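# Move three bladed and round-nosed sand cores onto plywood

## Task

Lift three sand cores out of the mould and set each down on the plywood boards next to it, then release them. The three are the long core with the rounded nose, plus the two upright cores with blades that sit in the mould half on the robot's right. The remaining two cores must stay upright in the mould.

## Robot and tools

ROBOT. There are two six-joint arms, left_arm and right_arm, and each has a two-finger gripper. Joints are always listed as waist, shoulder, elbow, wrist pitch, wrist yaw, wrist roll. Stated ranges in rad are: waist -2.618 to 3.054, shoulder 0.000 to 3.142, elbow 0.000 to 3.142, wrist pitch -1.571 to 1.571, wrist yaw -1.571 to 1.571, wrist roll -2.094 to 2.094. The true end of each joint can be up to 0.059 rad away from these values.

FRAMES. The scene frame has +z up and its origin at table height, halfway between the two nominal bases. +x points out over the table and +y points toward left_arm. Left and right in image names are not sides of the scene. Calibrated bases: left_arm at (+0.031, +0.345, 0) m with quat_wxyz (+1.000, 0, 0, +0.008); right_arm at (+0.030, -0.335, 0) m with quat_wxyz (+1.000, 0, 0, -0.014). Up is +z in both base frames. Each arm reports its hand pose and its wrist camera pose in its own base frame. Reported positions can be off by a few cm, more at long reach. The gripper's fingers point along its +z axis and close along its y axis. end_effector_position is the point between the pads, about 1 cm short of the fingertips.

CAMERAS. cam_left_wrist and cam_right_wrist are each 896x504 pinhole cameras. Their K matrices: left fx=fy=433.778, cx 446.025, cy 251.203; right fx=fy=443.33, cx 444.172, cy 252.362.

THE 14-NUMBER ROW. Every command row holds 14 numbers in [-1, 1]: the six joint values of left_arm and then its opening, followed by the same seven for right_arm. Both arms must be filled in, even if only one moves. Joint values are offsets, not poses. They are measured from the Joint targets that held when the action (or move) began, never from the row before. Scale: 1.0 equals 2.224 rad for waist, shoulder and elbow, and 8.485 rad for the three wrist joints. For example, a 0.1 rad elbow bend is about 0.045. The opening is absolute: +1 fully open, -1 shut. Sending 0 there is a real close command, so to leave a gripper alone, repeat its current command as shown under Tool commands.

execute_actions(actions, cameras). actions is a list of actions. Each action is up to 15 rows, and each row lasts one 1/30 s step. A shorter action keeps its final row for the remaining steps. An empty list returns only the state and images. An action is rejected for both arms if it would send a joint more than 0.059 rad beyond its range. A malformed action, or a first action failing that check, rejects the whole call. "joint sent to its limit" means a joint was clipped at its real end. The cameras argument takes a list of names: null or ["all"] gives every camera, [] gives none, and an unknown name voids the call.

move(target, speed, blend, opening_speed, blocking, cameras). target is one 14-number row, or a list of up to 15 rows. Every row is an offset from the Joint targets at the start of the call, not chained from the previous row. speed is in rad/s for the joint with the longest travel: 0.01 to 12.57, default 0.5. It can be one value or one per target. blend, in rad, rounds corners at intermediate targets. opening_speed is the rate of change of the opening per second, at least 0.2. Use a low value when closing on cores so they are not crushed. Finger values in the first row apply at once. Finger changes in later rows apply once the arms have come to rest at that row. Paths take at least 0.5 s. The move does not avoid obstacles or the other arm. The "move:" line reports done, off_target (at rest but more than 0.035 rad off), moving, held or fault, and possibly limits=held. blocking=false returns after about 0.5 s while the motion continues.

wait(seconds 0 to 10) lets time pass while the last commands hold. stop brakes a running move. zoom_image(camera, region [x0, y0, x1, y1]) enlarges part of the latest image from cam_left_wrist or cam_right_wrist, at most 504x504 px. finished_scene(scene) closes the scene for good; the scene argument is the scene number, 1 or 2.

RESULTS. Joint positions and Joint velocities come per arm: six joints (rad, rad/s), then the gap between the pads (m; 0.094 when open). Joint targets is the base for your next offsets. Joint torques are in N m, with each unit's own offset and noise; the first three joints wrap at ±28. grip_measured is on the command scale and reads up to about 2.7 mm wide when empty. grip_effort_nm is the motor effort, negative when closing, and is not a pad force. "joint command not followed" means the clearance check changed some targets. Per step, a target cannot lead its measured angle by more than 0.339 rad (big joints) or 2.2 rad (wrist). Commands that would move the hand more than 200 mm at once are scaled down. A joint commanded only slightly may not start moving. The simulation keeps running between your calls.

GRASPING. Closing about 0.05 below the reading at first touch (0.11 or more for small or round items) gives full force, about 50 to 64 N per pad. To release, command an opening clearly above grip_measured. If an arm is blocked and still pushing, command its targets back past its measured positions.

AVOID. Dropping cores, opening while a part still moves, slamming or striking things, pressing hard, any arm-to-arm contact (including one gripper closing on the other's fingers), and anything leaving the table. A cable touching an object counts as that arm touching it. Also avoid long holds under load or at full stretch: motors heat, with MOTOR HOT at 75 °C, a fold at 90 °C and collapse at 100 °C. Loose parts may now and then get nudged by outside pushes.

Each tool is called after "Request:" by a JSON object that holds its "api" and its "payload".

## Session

Request:
{"api": "execute_actions", "payload": {"actions": []}}

Scene clock: 0.00 s.
left_arm: end_effector_position=(+0.3493, -0.0518, +0.2095) grip_measured=+1.000 grip_effort_nm=n/a end_effector_quat_wxyz=(+0.534, -0.007, +0.815, -0.226) | right_arm: end_effector_position=(+0.3046, +0.0783, +0.1820) grip_measured=+1.000 grip_effort_nm=n/a end_effector_quat_wxyz=(+0.477, +0.034, +0.863, +0.162)
Joint positions: left_arm=[0.059 1.017 0.578 0.071 0.424 -0.25 0.094] | right_arm=[0.21 0.854 0.562 -0.224 -0.068 0.329 0.094]
Joint velocities: within noise
Joint torques (N m): no reading
Heat: left arm: 33 °C; right arm: 33 °C.
Joint targets: left_arm=[0.059 1.010 0.587 0.072 0.427 -0.248] | right_arm=[0.210 0.847 0.574 -0.220 -0.067 0.327]
Tool commands: left_gripper/opening=+1.0 right_gripper/opening=+1.0

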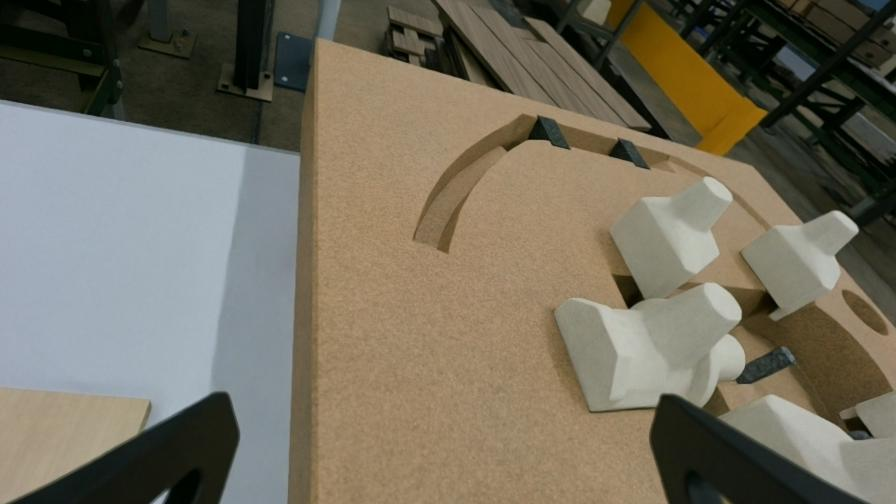

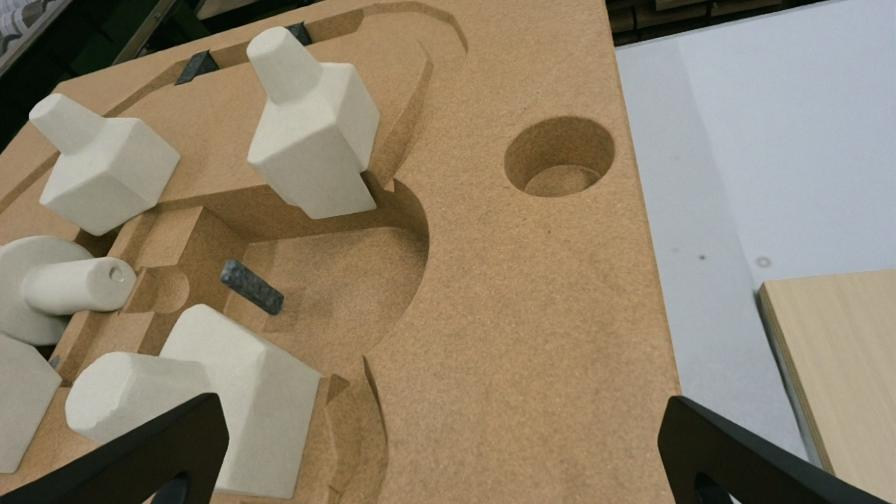

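Request:
{"api": "move", "payload": {"target": [[0,0.4353,0.6668,-0.1373,-0.0503,0.0292,0.2,0,0.4604,0.6731,-0.1509,0.0079,-0.0385,0.3],[-0.263,0.4353,0.6668,-0.1373,-0.0503,0.0292,0.2,0.1596,0.4604,0.6731,-0.1509,0.0079,-0.0385,0.3]], "speed": 1.2, "blend": 0.15}}

Scene clock: 10.20 s.
left_arm: end_effector_position=(+0.4248, -0.2501, +0.2312) grip_measured=+0.202 grip_effort_nm=-0.056 end_effector_quat_wxyz=(+0.266, +0.251, +0.927, -0.077) | right_arm: end_effector_position=(+0.3294, +0.2106, +0.2329) grip_measured=+0.303 grip_effort_nm=-0.129 end_effector_quat_wxyz=(+0.124, -0.274, +0.953, +0.038)
Joint positions: left_arm=[-0.531 1.964 2.043 -1.088 0.008 -0.005 0.056] | right_arm=[0.565 1.865 2.04 -1.486 -0.003 0.006 0.061]
Joint velocities: within noise
Joint torques (N m): left_arm=[0.42 -8.32 7.46 1.42 -0.07 0.01] | right_arm=[0.02 -7.2 7.47 0.4 0.02 -0.11]
Heat: left arm: 35 °C; right arm: 34 °C.
Joint targets: left_arm=[-0.526 1.978 2.071 -1.093 0.000 -0.001] | right_arm=[0.565 1.871 2.071 -1.500 0.000 0.000]
move: done

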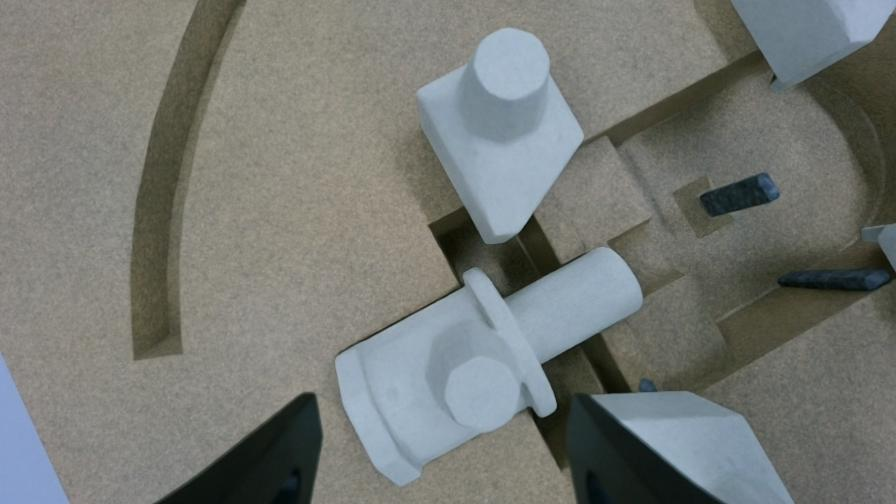

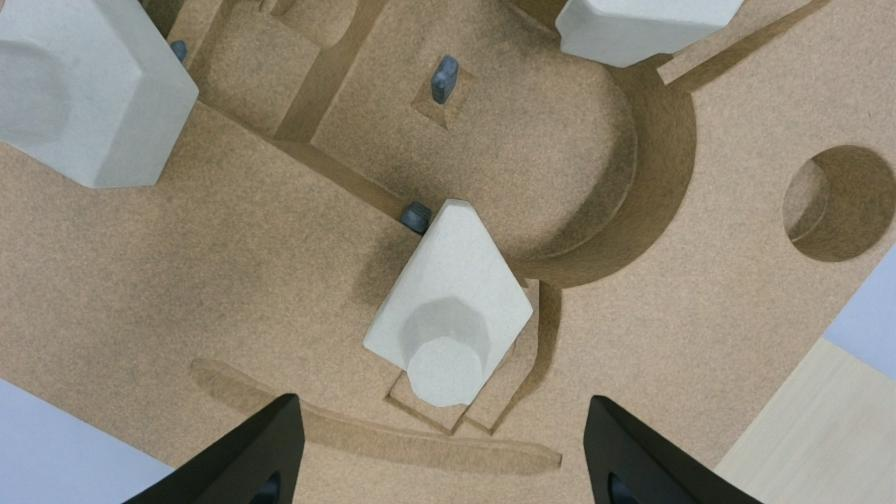

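Request:
{"api": "move", "payload": {"target": [-0.0112,0.0063,-0.0544,0.0057,0,0,0.2,0.0459,-0.1039,-0.1983,0.033,0.0247,0.0678,0.3], "speed": 0.6}}

Scene clock: 25.87 s.
left_arm: end_effector_position=(+0.4172, -0.2524, +0.1994) grip_measured=+0.202 grip_effort_nm=-0.066 end_effector_quat_wxyz=(+0.236, +0.259, +0.934, -0.070) | right_arm: end_effector_position=(+0.3097, +0.1980, +0.1994) grip_measured=+0.303 grip_effort_nm=-0.129 end_effector_quat_wxyz=(+0.178, -0.031, +0.984, +0.007)
Joint positions: left_arm=[-0.543 1.973 1.958 -1.058 0.008 -0.005 0.056] | right_arm=[0.661 1.672 1.641 -1.238 0.195 0.567 0.061]
Joint velocities: within noise
Joint torques (N m): left_arm=[-0.54 -8.03 4.53 1.52 -0.07 0.01] | right_arm=[0.59 -9.11 4.64 0.76 0.2 0.07]
Heat: left arm: 35 °C; right arm: 38 °C.
Joint targets: left_arm=[-0.551 1.992 1.950 -1.045 0.000 -0.001] | right_arm=[0.667 1.640 1.630 -1.220 0.209 0.575]
move: done

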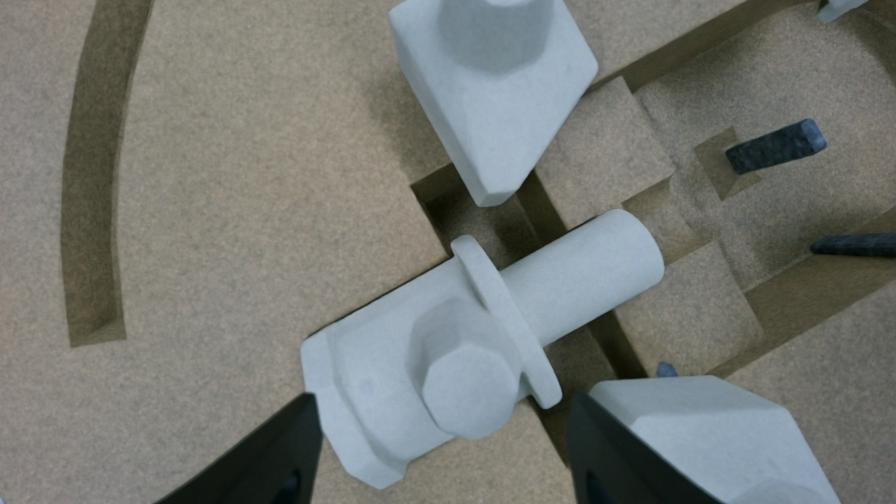

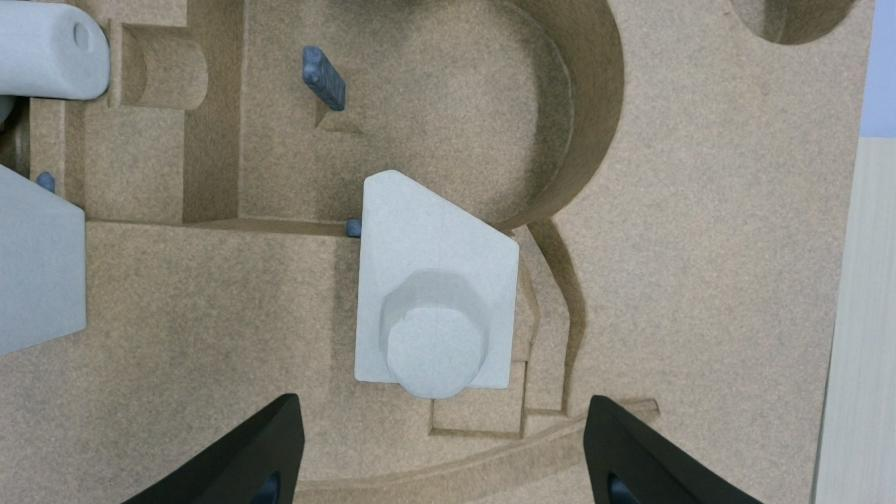

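Request:
{"api": "move", "payload": {"target": [[-0.0058,-0.0058,-0.0787,0.0159,0,0,0.2,0.0045,-0.0099,-0.0994,0.0243,0.0017,0.0011,0.3],[-0.0058,-0.0058,-0.0787,0.0159,0,0,-0.5,0.0045,-0.0099,-0.0994,0.0243,0.0017,0.0011,-0.5]], "speed": 0.4, "opening_speed": 0.35}}

Scene clock: 38.80 s.
left_arm: end_effector_position=(+0.4113, -0.2560, +0.1506) grip_measured=-0.269 grip_effort_nm=-0.999 end_effector_quat_wxyz=(+0.216, +0.267, +0.937, -0.066) | right_arm: end_effector_position=(+0.3097, +0.2005, +0.1508) grip_measured=-0.321 grip_effort_nm=-0.999 end_effector_quat_wxyz=(+0.185, -0.031, +0.982, +0.006)
Joint positions: left_arm=[-0.556 1.973 1.782 -0.924 0.008 -0.002 0.034] | right_arm=[0.672 1.649 1.417 -1.029 0.209 0.577 0.032]
Joint velocities: within noise
Joint torques (N m): left_arm=[-0.58 -9.07 4.68 1.44 -0.04 -0.04] | right_arm=[0.42 -9.02 5.01 0.73 0.22 0.05]
Heat: left arm: 35 °C; right arm: 38 °C.
Joint targets: left_arm=[-0.564 1.979 1.774 -0.910 0.000 -0.001] | right_arm=[0.677 1.618 1.409 -1.014 0.224 0.585]
move: done

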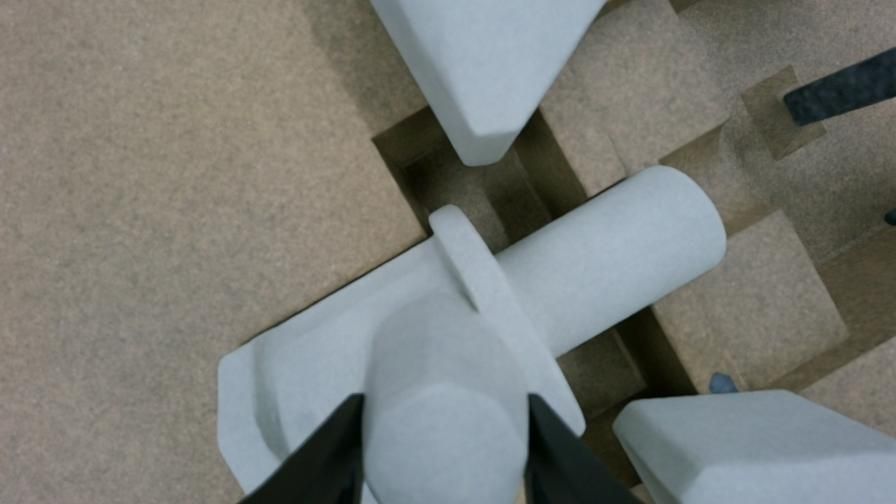

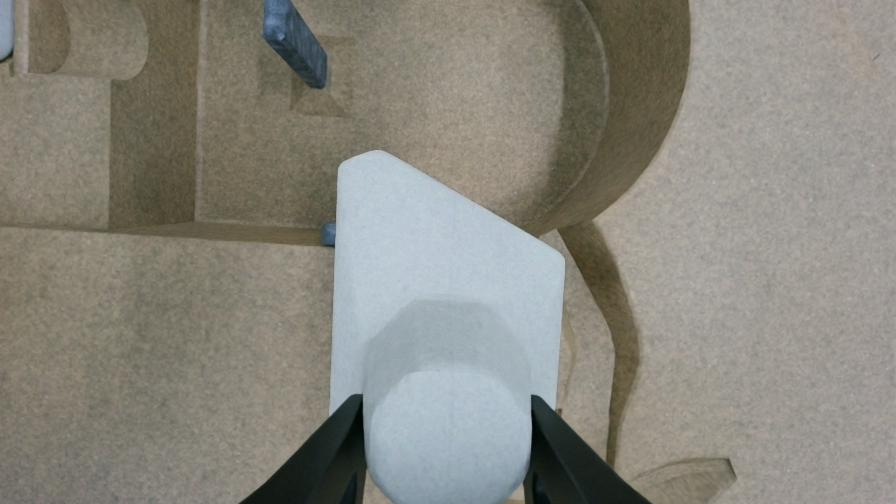

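Request:
{"api": "move", "payload": {"target": [[0,-0.031,0.1129,-0.0165,0,0,-0.5,0,0.0099,0.1174,-0.0249,0,0,-0.5],[0,-0.0108,0.232,-0.0442,0,0,-0.5,0,0.0324,0.2163,-0.0443,0,0,-0.5]], "speed": 0.25, "blend": 0.05}}

Scene clock: 57.40 s.
left_arm: end_effector_position=(+0.3912, -0.2432, +0.2650) grip_measured=-0.270 grip_effort_nm=-0.999 end_effector_quat_wxyz=(+0.232, +0.266, +0.933, -0.070) | right_arm: end_effector_position=(+0.3039, +0.1967, +0.2431) grip_measured=-0.321 grip_effort_nm=-0.999 end_effector_quat_wxyz=(+0.184, -0.030, +0.982, +0.008)
Joint positions: left_arm=[-0.556 1.973 2.241 -1.348 0.006 -0.001 0.034] | right_arm=[0.672 1.693 1.842 -1.409 0.206 0.579 0.032]
Joint velocities: within noise
Joint torques (N m): left_arm=[-0.62 -10.18 8.9 2.06 -0.06 -0.04] | right_arm=[0.43 -6.67 9.01 0.77 0.26 0.02]
Heat: left arm: 35 °C; right arm: 38 °C.
Joint targets: left_arm=[-0.564 1.955 2.291 -1.284 0.000 -0.001] | right_arm=[0.677 1.690 1.890 -1.390 0.224 0.585]
move: off_target (left_arm, right_arm); left_arm: the wrist pitch is farthest, 0.063 rad from its target; right_arm: the elbow is farthest, 0.048 rad from its target

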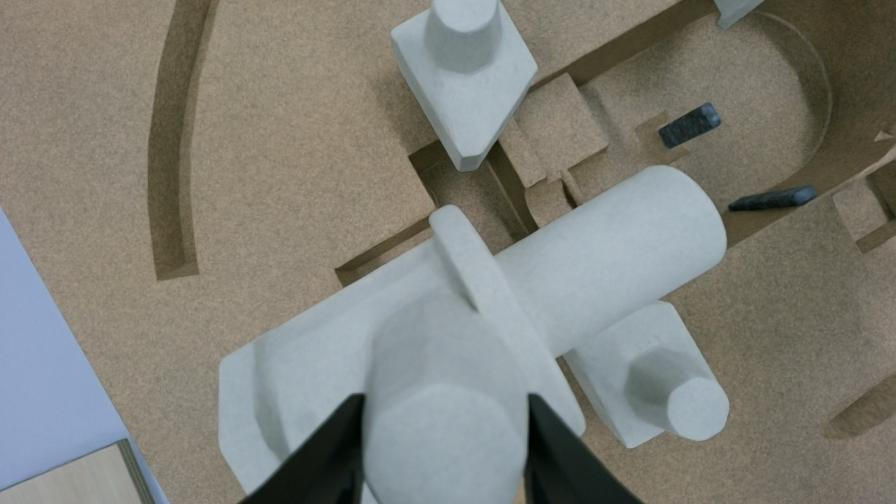

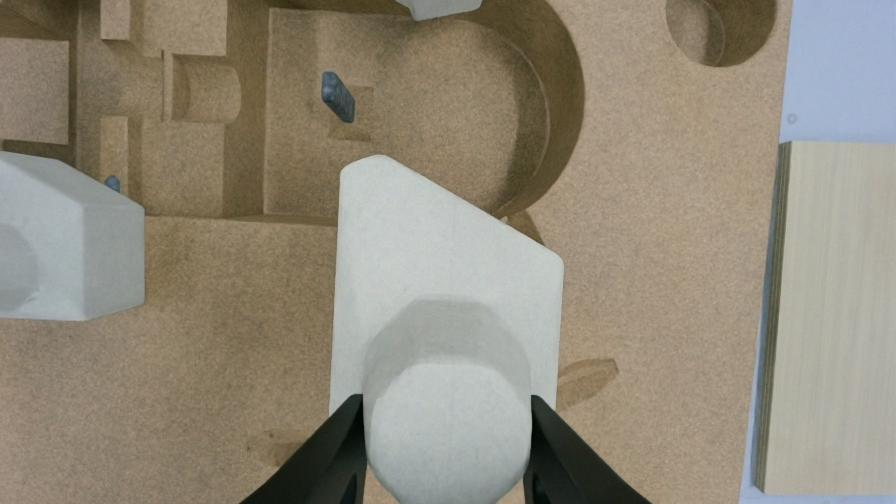

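Request:
{"api": "move", "payload": {"target": [[0.2218,-0.1,-0.2,0.01,-0.0219,-0.042,-0.5,-0.4843,0,0,0,0,0,-0.5],[0.3696,-0.29,-0.4523,0.0282,-0.0365,-0.07,-0.5,-0.652,-0.0225,-0.4182,0.1202,-0.1808,-0.1962,-0.5]], "speed": 0.9, "blend": 0.1}}

Scene clock: 78.57 s.
left_arm: end_effector_position=(+0.2820, +0.1215, +0.1896) grip_measured=-0.270 grip_effort_nm=-0.999 end_effector_quat_wxyz=(+0.204, -0.419, +0.880, +0.096) | right_arm: end_effector_position=(+0.3525, -0.1074, +0.1402) grip_measured=-0.322 grip_effort_nm=-0.999 end_effector_quat_wxyz=(+0.545, -0.238, +0.779, +0.199)
Joint positions: left_arm=[0.252 1.362 1.274 -1.107 -0.263 -0.587 0.034] | right_arm=[-0.767 1.686 0.957 -0.415 -1.204 -1.064 0.032]
Joint velocities: within noise
Joint torques (N m): left_arm=[0.51 -8.23 5.93 1.82 -0.66 -0.15] | right_arm=[-0.46 -10.04 5.33 1.05 -1.45 -0.21]
Heat: left arm: 36 °C; right arm: 38 °C.
Joint targets: left_arm=[0.258 1.310 1.285 -1.045 -0.310 -0.595] | right_arm=[-0.773 1.640 0.960 -0.370 -1.310 -1.080]
move: off_target (left_arm, right_arm); left_arm: the wrist pitch is farthest, 0.063 rad from its target; right_arm: the wrist yaw is farthest, 0.106 rad from its target

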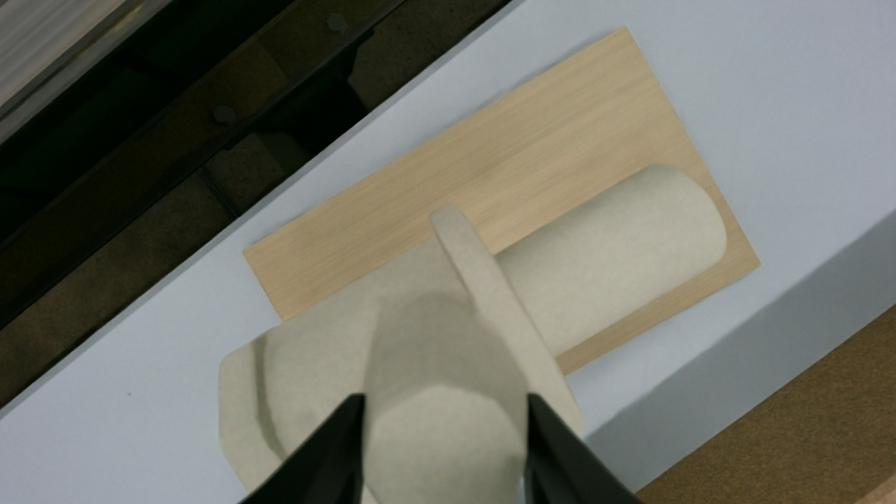

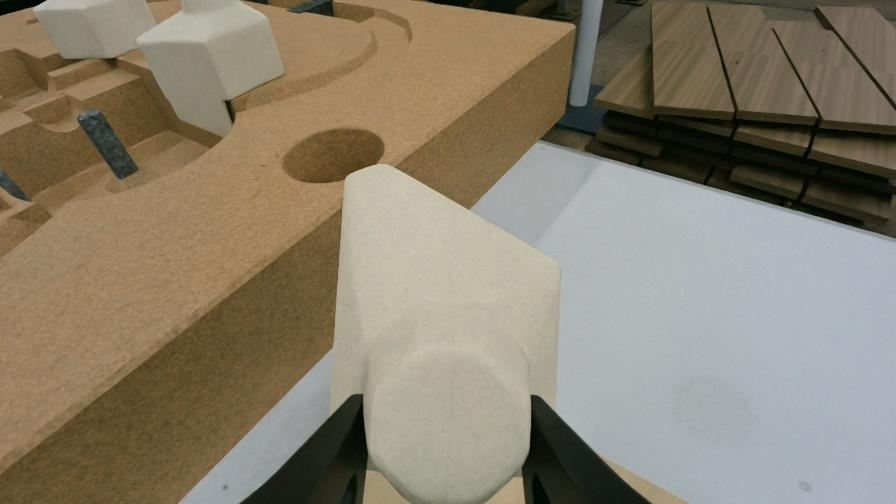

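Request:
{"api": "move", "payload": {"target": [-0.0193,0.0337,-0.0652,0.0253,-0.0041,-0.0067,-0.5,-0.0018,0.0472,-0.0549,0.0318,-0.0029,-0.0006,-0.5], "speed": 0.4}}

Scene clock: 96.50 s.
left_arm: end_effector_position=(+0.3011, +0.1217, +0.1488) grip_measured=-0.270 grip_effort_nm=-0.999 end_effector_quat_wxyz=(+0.222, -0.433, +0.868, +0.097) | right_arm: end_effector_position=(+0.3525, -0.1051, +0.1070) grip_measured=-0.322 grip_effort_nm=-1.009 end_effector_quat_wxyz=(+0.568, -0.262, +0.760, +0.177)
Joint positions: left_arm=[0.224 1.397 1.126 -0.898 -0.29 -0.643 0.034] | right_arm=[-0.767 1.751 0.834 -0.149 -1.231 -1.071 0.032]
Joint velocities: within noise
Joint torques (N m): left_arm=[-0.43 -5.52 6.31 1.92 -0.78 -0.18] | right_arm=[-0.87 -6.78 4.89 1.16 -1.44 -0.19]
Heat: left arm: 36 °C; right arm: 43 °C.
Joint targets: left_arm=[0.216 1.385 1.139 -0.831 -0.344 -0.652] | right_arm=[-0.777 1.745 0.838 -0.100 -1.335 -1.085]
move: off_target (left_arm, right_arm); left_arm: the wrist pitch is farthest, 0.068 rad from its target; right_arm: the wrist yaw is farthest, 0.104 rad from its target

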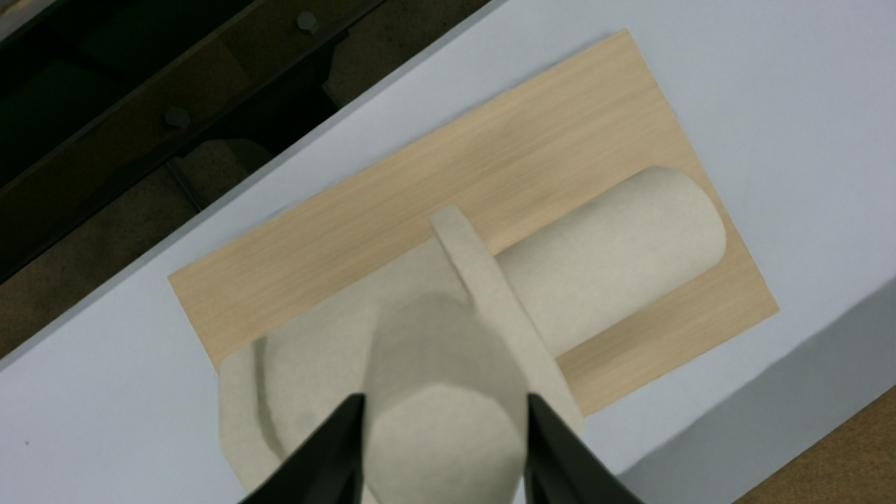

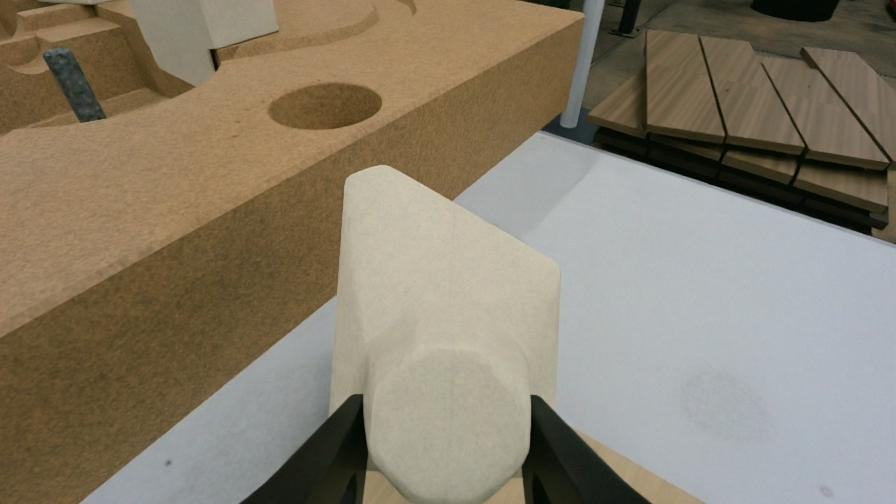

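Request:
{"api": "move", "payload": {"target": [[0,0.007,-0.053,0.0158,0,0,-0.5,0,0.0126,-0.0112,0.0062,0,0,-0.5],[0,0.0088,-0.0661,0.0196,0,0,-0.5,-0.0168,0.0326,-0.0074,-0.0018,-0.0015,-0.013,-0.5]], "speed": [0.2,0.08]}}

Scene clock: 104.33 s.
left_arm: end_effector_position=(+0.3039, +0.1244, +0.1142) grip_measured=-0.270 grip_effort_nm=-0.999 end_effector_quat_wxyz=(+0.233, -0.435, +0.864, +0.101) | right_arm: end_effector_position=(+0.3443, -0.1144, +0.0835) grip_measured=-0.322 grip_effort_nm=-1.004 end_effector_quat_wxyz=(+0.572, -0.272, +0.757, +0.161)
Joint positions: left_arm=[0.224 1.41 0.988 -0.728 -0.302 -0.644 0.034] | right_arm=[-0.807 1.819 0.813 -0.127 -1.239 -1.183 0.032]
Joint velocities: within noise
Joint torques (N m): left_arm=[-0.64 -4.96 5.44 1.9 -0.66 -0.14] | right_arm=[-0.68 -6.65 4.93 0.73 -1.47 -0.19]
Heat: left arm: 36 °C; right arm: 41 °C.
Joint targets: left_arm=[0.216 1.405 0.992 -0.665 -0.345 -0.651] | right_arm=[-0.814 1.818 0.821 -0.116 -1.348 -1.195]
move: off_target (left_arm, right_arm); left_arm: the wrist pitch is farthest, 0.063 rad from its target; right_arm: the wrist yaw is farthest, 0.108 rad from its target

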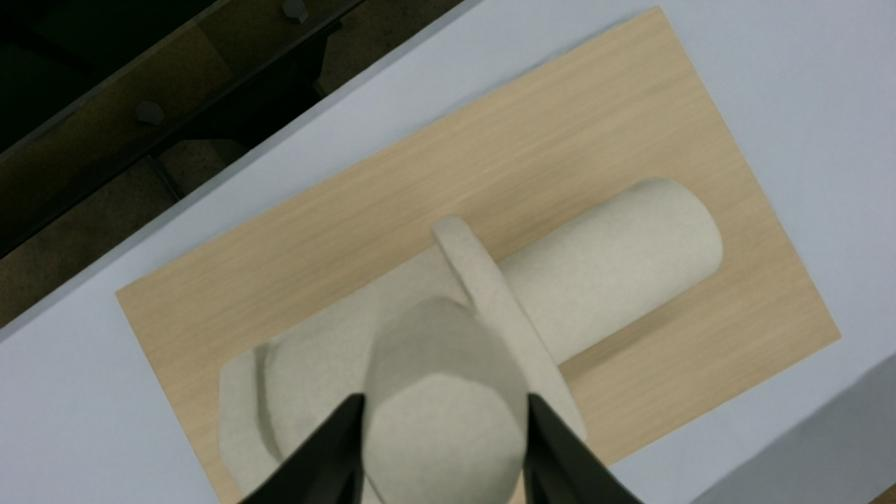

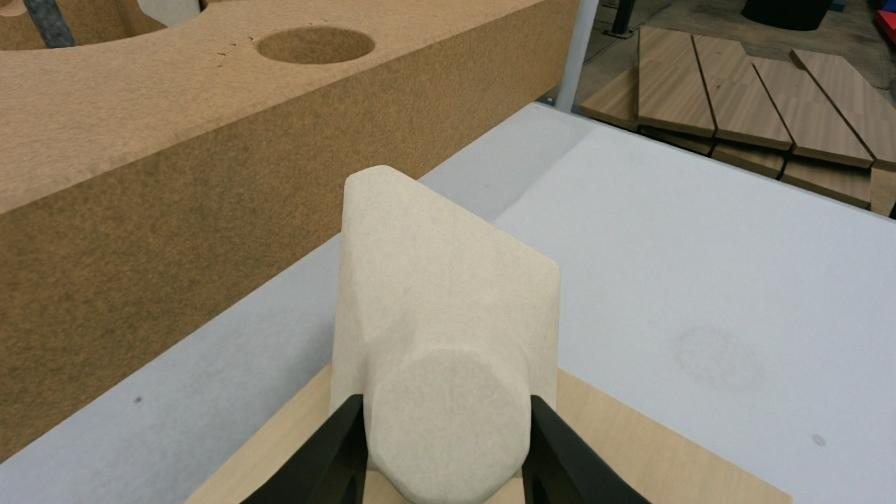

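Request:
{"api": "move", "payload": {"target": [0,0.0015,-0.011,0.0034,0,0,-0.5,-0.0166,0.0256,0,-0.0067,-0.0027,-0.0224,-0.5], "speed": 0.1}}

Scene clock: 111.00 s.
left_arm: end_effector_position=(+0.3054, +0.1277, +0.1134) grip_measured=-0.270 grip_effort_nm=-0.999 end_effector_quat_wxyz=(+0.241, -0.436, +0.860, +0.107) | right_arm: end_effector_position=(+0.3356, -0.1174, +0.0749) grip_measured=-0.322 grip_effort_nm=-1.004 end_effector_quat_wxyz=(+0.592, -0.307, +0.731, +0.141)
Joint positions: left_arm=[0.224 1.41 0.976 -0.701 -0.319 -0.644 0.034] | right_arm=[-0.843 1.87 0.813 -0.166 -1.292 -1.374 0.032]
Joint velocities: within noise
Joint torques (N m): left_arm=[-0.58 -4.72 4.53 1.96 -0.46 -0.13] | right_arm=[-0.75 -6.3 4.64 0.46 -1.21 -0.16]
Heat: left arm: 36 °C; right arm: 40 °C.
Joint targets: left_arm=[0.216 1.408 0.968 -0.636 -0.344 -0.651] | right_arm=[-0.852 1.875 0.821 -0.173 -1.370 -1.385]
move: off_target (left_arm, right_arm); left_arm: the wrist pitch is farthest, 0.065 rad from its target; right_arm: the wrist yaw is farthest, 0.079 rad from its target

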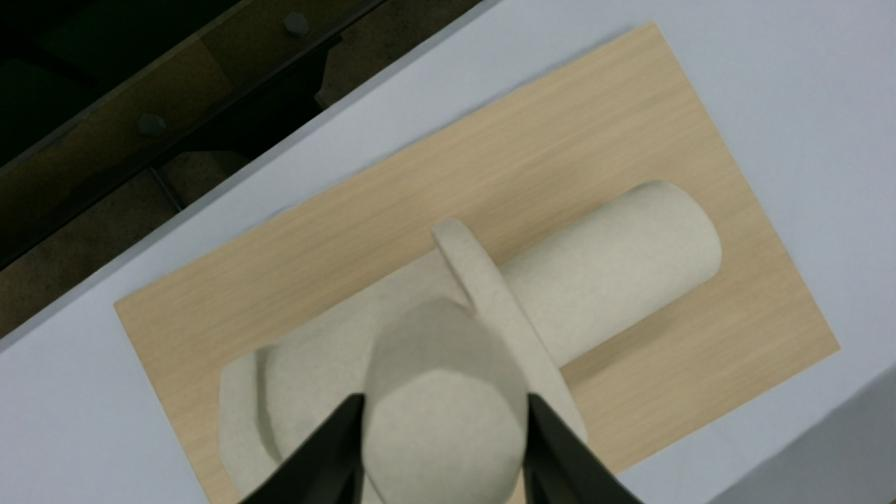

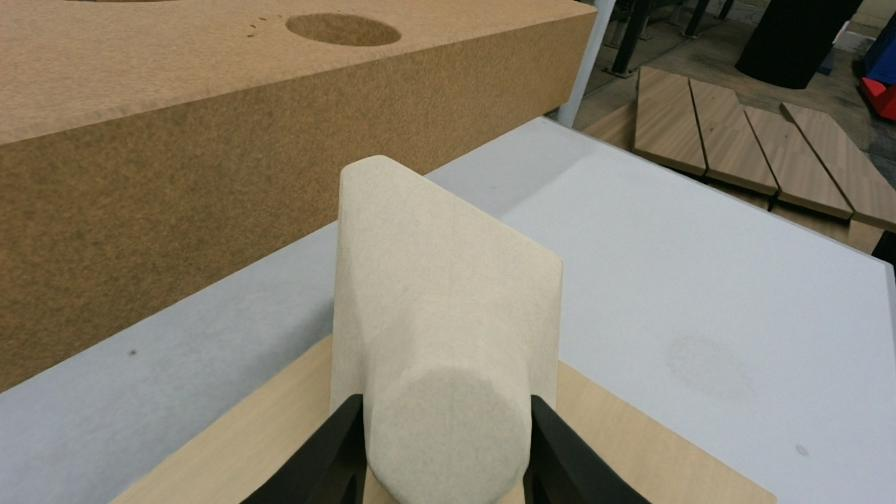

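Request:
{"api": "move", "payload": {"target": [0,0.001,-0.0055,0.0022,0,0,-0.5,-0.0219,0.0557,0.0045,-0.0043,-0.0012,-0.0186,-0.5], "speed": 0.12}}

Scene clock: 117.73 s.
left_arm: end_effector_position=(+0.3074, +0.1292, +0.1133) grip_measured=-0.270 grip_effort_nm=-1.004 end_effector_quat_wxyz=(+0.248, -0.436, +0.858, +0.110) | right_arm: end_effector_position=(+0.3253, -0.1242, +0.0568) grip_measured=-0.324 grip_effort_nm=-1.004 end_effector_quat_wxyz=(+0.620, -0.307, +0.708, +0.141)
Joint positions: left_arm=[0.222 1.41 0.968 -0.68 -0.329 -0.644 0.034] | right_arm=[-0.894 1.982 0.817 -0.182 -1.374 -1.529 0.032]
Joint velocities: within noise
Joint torques (N m): left_arm=[-0.38 -4.63 4.21 1.97 -0.35 -0.15] | right_arm=[-0.54 -5.78 4.57 0.14 -0.55 -0.17]
Heat: left arm: 36 °C; right arm: 39 °C.
Joint targets: left_arm=[0.215 1.410 0.956 -0.617 -0.345 -0.651] | right_arm=[-0.900 1.999 0.832 -0.209 -1.380 -1.543]
move: off_target (left_arm); left_arm: the wrist pitch is farthest, 0.063 rad from its target

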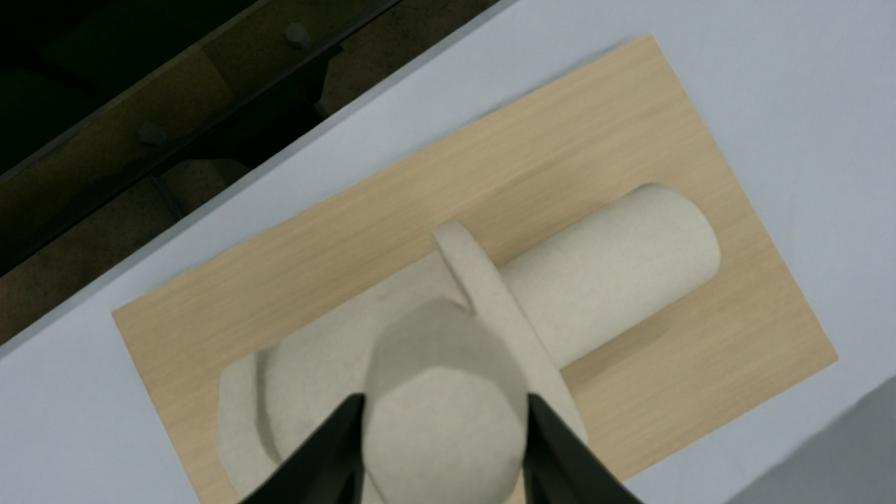

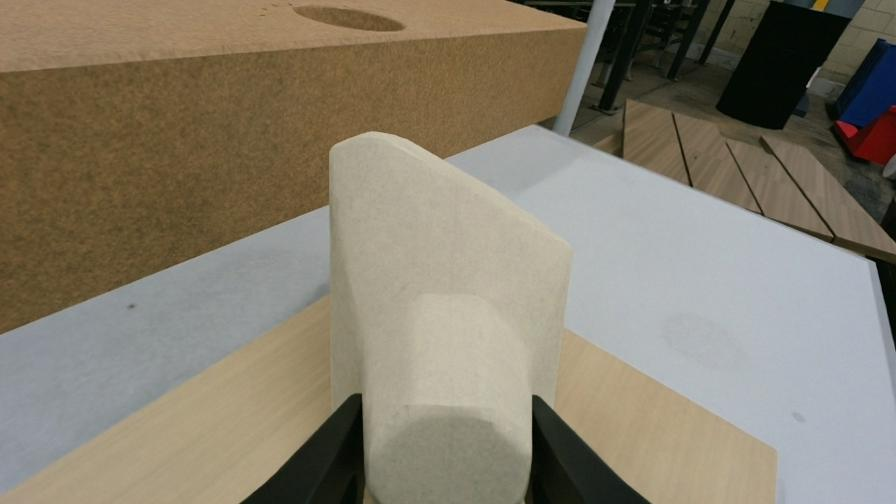

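Request:
{"api": "move", "payload": {"target": [0,0,0,-0.002,0,0,0.2,-0.0219,0.0557,0.0045,-0.0043,0.0082,-0.0118,-0.5], "speed": 0.12, "opening_speed": 0.4}}

Scene clock: 123.27 s.
left_arm: end_effector_position=(+0.3130, +0.1305, +0.1154) grip_measured=+0.198 grip_effort_nm=0.134 end_effector_quat_wxyz=(+0.261, -0.437, +0.854, +0.107) | right_arm: end_effector_position=(+0.3180, -0.1339, +0.0419) grip_measured=-0.327 grip_effort_nm=-1.004 end_effector_quat_wxyz=(+0.633, -0.274, +0.706, +0.160)
Joint positions: left_arm=[0.222 1.41 0.964 -0.65 -0.329 -0.644 0.056] | right_arm=[-0.938 2.08 0.849 -0.242 -1.422 -1.595 0.032]
Joint velocities: within noise
Joint torques (N m): left_arm=[-0.32 -4.57 4.48 1.48 -0.34 -0.17] | right_arm=[-0.95 -4.11 2.51 0.21 0.57 -0.57]
Heat: left arm: 36 °C; right arm: 39 °C.
Joint targets: left_arm=[0.215 1.410 0.956 -0.634 -0.344 -0.651] | right_arm=[-0.949 2.122 0.841 -0.245 -1.311 -1.643]
move: off_target (right_arm); right_arm: the wrist yaw is farthest, 0.112 rad from its target

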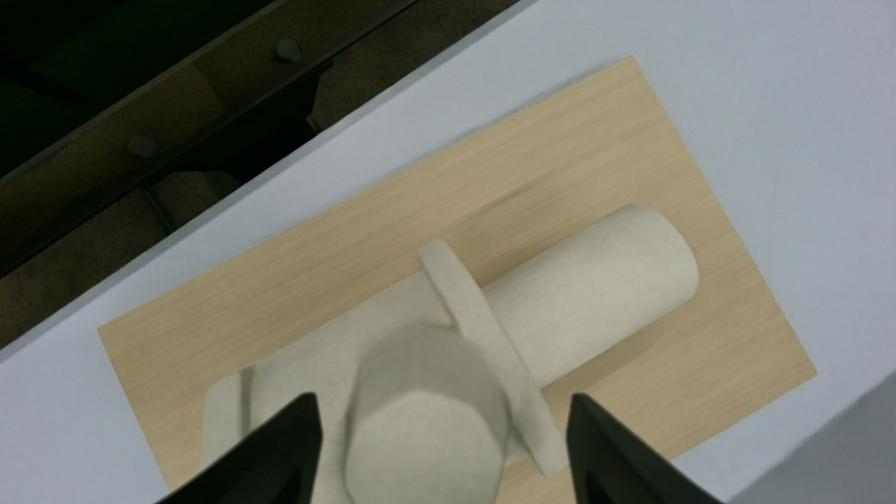

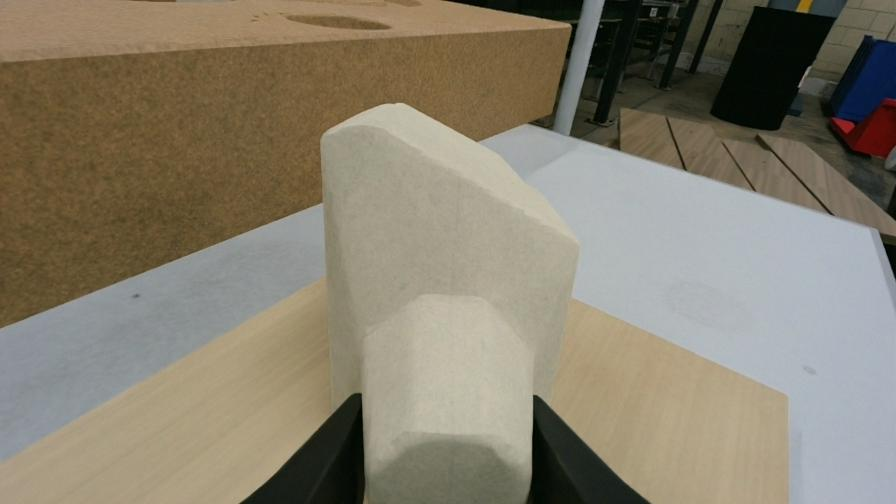

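Request:
{"api": "move", "payload": {"target": [[0,0,0.1,-0.02,0,0,0.2,0.0022,-0.0211,0.0049,0.0053,-0.0212,0.0039,-0.5],[0,0,0.1574,-0.0354,0,0,0.2,0.0022,-0.0211,0.0049,0.0053,-0.0212,0.0039,-0.1]], "speed": 0.25, "opening_speed": 0.3}}

Scene clock: 135.27 s.
left_arm: end_effector_position=(+0.3241, +0.1330, +0.1991) grip_measured=+0.198 grip_effort_nm=0.129 end_effector_quat_wxyz=(+0.278, -0.438, +0.849, +0.102) | right_arm: end_effector_position=(+0.3197, -0.1352, +0.0488) grip_measured=-0.103 grip_effort_nm=0.178 end_effector_quat_wxyz=(+0.650, -0.282, +0.689, +0.152)
Joint positions: left_arm=[0.222 1.41 1.281 -0.93 -0.329 -0.644 0.056] | right_arm=[-0.939 2.081 0.849 -0.213 -1.461 -1.604 0.042]
Joint velocities: within noise
Joint torques (N m): left_arm=[-0.4 -4.72 7.39 1.33 -0.33 -0.14] | right_arm=[-0.44 -7.76 3.32 0.37 -0.78 -0.11]
Heat: left arm: 36 °C; right arm: 37 °C.
Joint targets: left_arm=[0.215 1.410 1.306 -0.934 -0.344 -0.651] | right_arm=[-0.944 2.076 0.852 -0.201 -1.491 -1.610]
move: done

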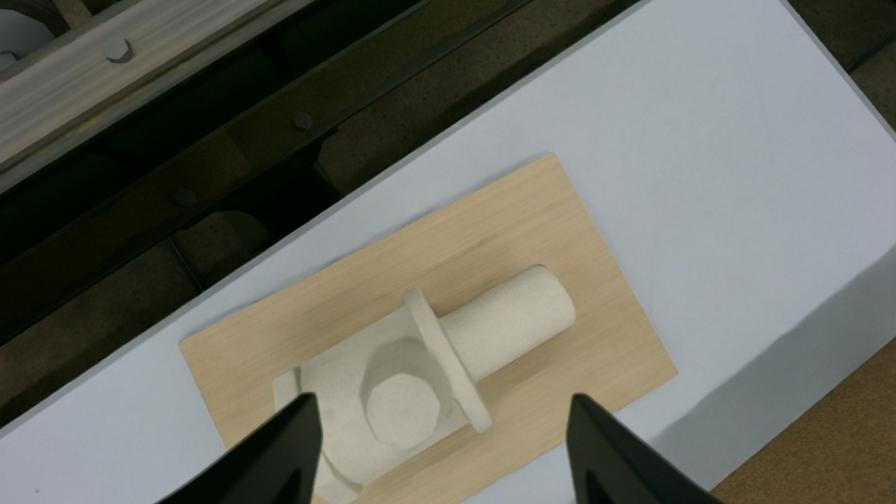

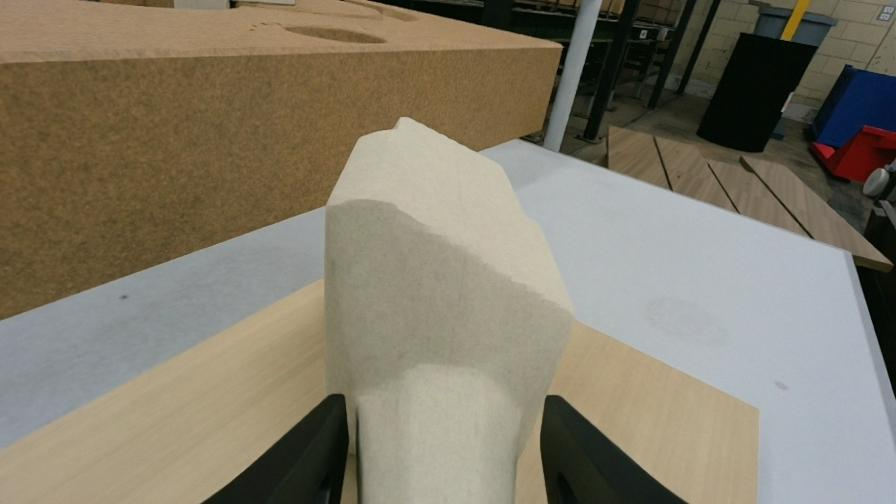

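Request:
{"api": "move", "payload": {"target": [[0,0,0,0,0,0,0.2,-0.1349,0,0.0135,0,0,0,-0.1],[0,0,0,0,0,0,0.2,-0.1349,-0.0836,0.4892,-0.0898,0.1757,0.1897,-0.1],[0,0,0,0,0,0,0.2,0.5931,-0.0836,0.4892,-0.0898,0.1757,0.1897,0.3]], "speed": [0.35,1.2,1.2], "blend": [0,0.2,0]}}

Scene clock: 151.53 s.
left_arm: end_effector_position=(+0.3240, +0.1330, +0.1991) grip_measured=+0.198 grip_effort_nm=0.125 end_effector_quat_wxyz=(+0.278, -0.438, +0.849, +0.102) | right_arm: end_effector_position=(+0.4619, +0.1868, +0.2249) grip_measured=+0.297 grip_effort_nm=0.183 end_effector_quat_wxyz=(+0.299, -0.184, +0.935, +0.059)
Joint positions: left_arm=[0.222 1.41 1.281 -0.93 -0.329 -0.644 0.056] | right_arm=[0.38 1.915 1.916 -0.953 -0.006 -0.007 0.061]
Joint velocities: within noise
Joint torques (N m): left_arm=[-0.55 -4.77 7.42 1.31 -0.36 -0.16] | right_arm=[-0.39 -10.91 7.69 0.92 0.05 0.03]
Heat: left arm: 36 °C; right arm: 40 °C.
Joint targets: left_arm=[0.215 1.410 1.306 -0.934 -0.344 -0.651] | right_arm=[0.375 1.890 1.941 -0.962 0.000 -0.001]
move: done

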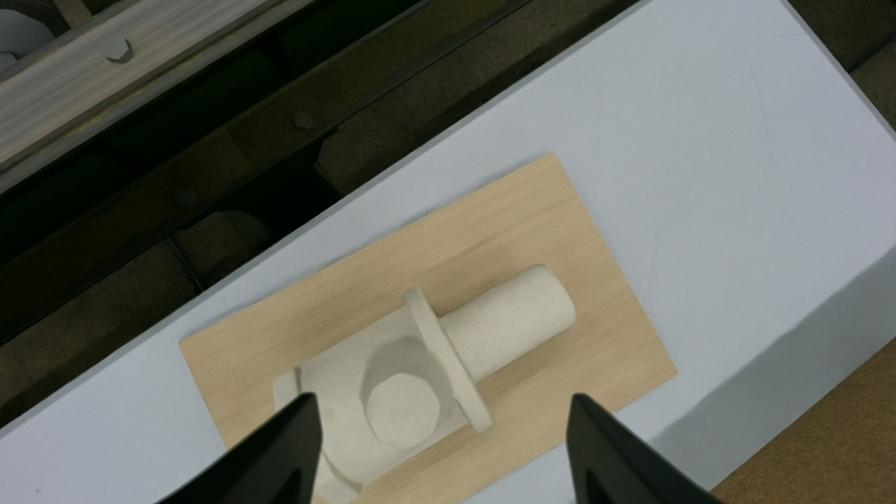

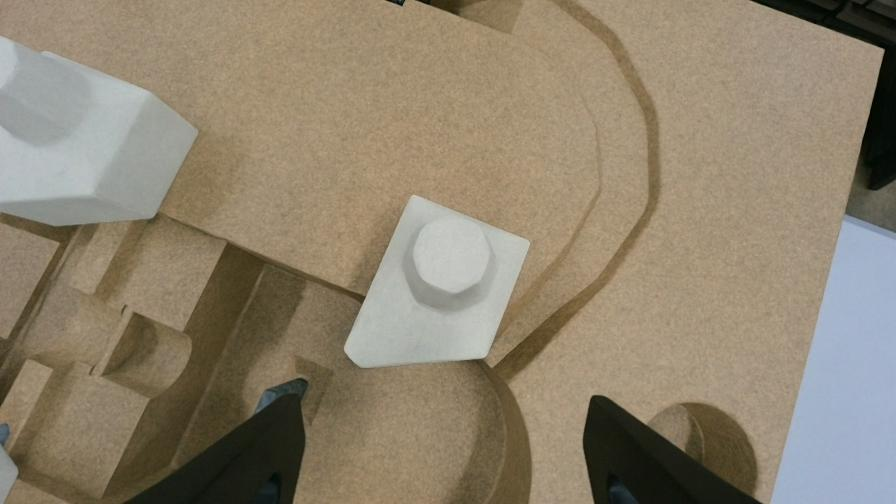

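Request:
{"api": "move", "payload": {"target": [[0,0,0,0,0,0,0.2,-0.0094,0.0585,0.0085,0.0191,-0.0071,-0.0087,0.3],[0,0,0,0,0,0,0.2,-0.0094,0.0495,-0.0827,0.0403,-0.0071,-0.0087,0.3]], "speed": [0.6,0.35], "blend": 0.05, "cameras": ["cam_right_wrist"]}}

Scene clock: 162.93 s.
left_arm: end_effector_position=(+0.3240, +0.1330, +0.1991) grip_measured=+0.198 grip_effort_nm=0.120 end_effector_quat_wxyz=(+0.278, -0.438, +0.849, +0.102) | right_arm: end_effector_position=(+0.5025, +0.1997, +0.1605) grip_measured=+0.297 grip_effort_nm=0.183 end_effector_quat_wxyz=(+0.324, -0.208, +0.920, +0.072)
Joint positions: left_arm=[0.222 1.41 1.281 -0.93 -0.329 -0.644 0.056] | right_arm=[0.36 2.015 1.764 -0.645 -0.051 -0.068 0.061]
Joint velocities: within noise
Joint torques (N m): left_arm=[-0.4 -4.68 7.39 1.33 -0.35 -0.15] | right_arm=[-0.55 -10.97 5.49 1.26 -0.12 -0.11]
Heat: left arm: 36 °C; right arm: 45 °C.
Joint targets: left_arm=[0.215 1.410 1.306 -0.934 -0.344 -0.651] | right_arm=[0.354 2.000 1.757 -0.621 -0.060 -0.075]
move: done
Images, in order (width x height): cam_right_wrist 896x504.

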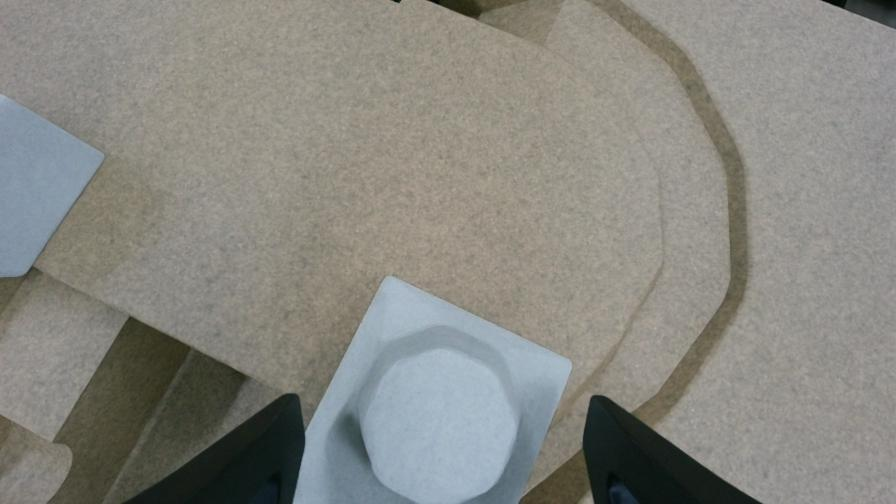

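Request:
{"api": "move", "payload": {"target": [[0,0,0,0,0,0,0.2,0,0.003,-0.0115,0.0025,0,0,0.3],[0,0,0,0,0,0,0.2,0,0.003,-0.0115,0.0025,0,0,-0.5]], "speed": 0.2, "opening_speed": 0.35, "cameras": ["cam_right_wrist"]}}

Scene clock: 169.67 s.
left_arm: end_effector_position=(+0.3240, +0.1330, +0.1991) grip_measured=+0.198 grip_effort_nm=0.120 end_effector_quat_wxyz=(+0.278, -0.438, +0.849, +0.102) | right_arm: end_effector_position=(+0.5022, +0.2017, +0.1554) grip_measured=-0.277 grip_effort_nm=-1.009 end_effector_quat_wxyz=(+0.325, -0.210, +0.919, +0.077)
Joint positions: left_arm=[0.222 1.41 1.281 -0.93 -0.329 -0.644 0.056] | right_arm=[0.36 2.015 1.741 -0.619 -0.062 -0.068 0.034]
Joint velocities: within noise
Joint torques (N m): left_arm=[-0.49 -4.74 7.31 1.33 -0.33 -0.13] | right_arm=[-0.46 -10.41 5.27 1.28 -0.02 -0.11]
Heat: left arm: 37 °C; right arm: 45 °C.
Joint targets: left_arm=[0.215 1.410 1.306 -0.934 -0.344 -0.651] | right_arm=[0.354 2.006 1.731 -0.599 -0.060 -0.074]
move: done
Images, in order (width x height): cam_right_wrist 896x504.

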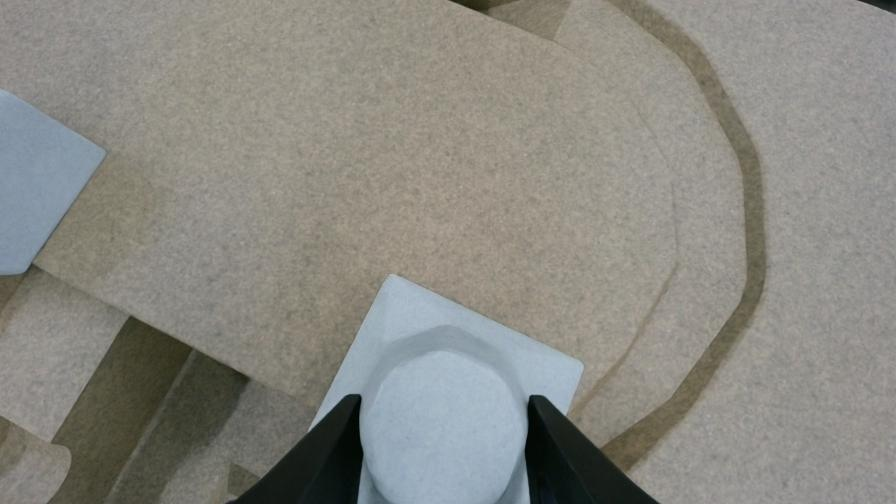

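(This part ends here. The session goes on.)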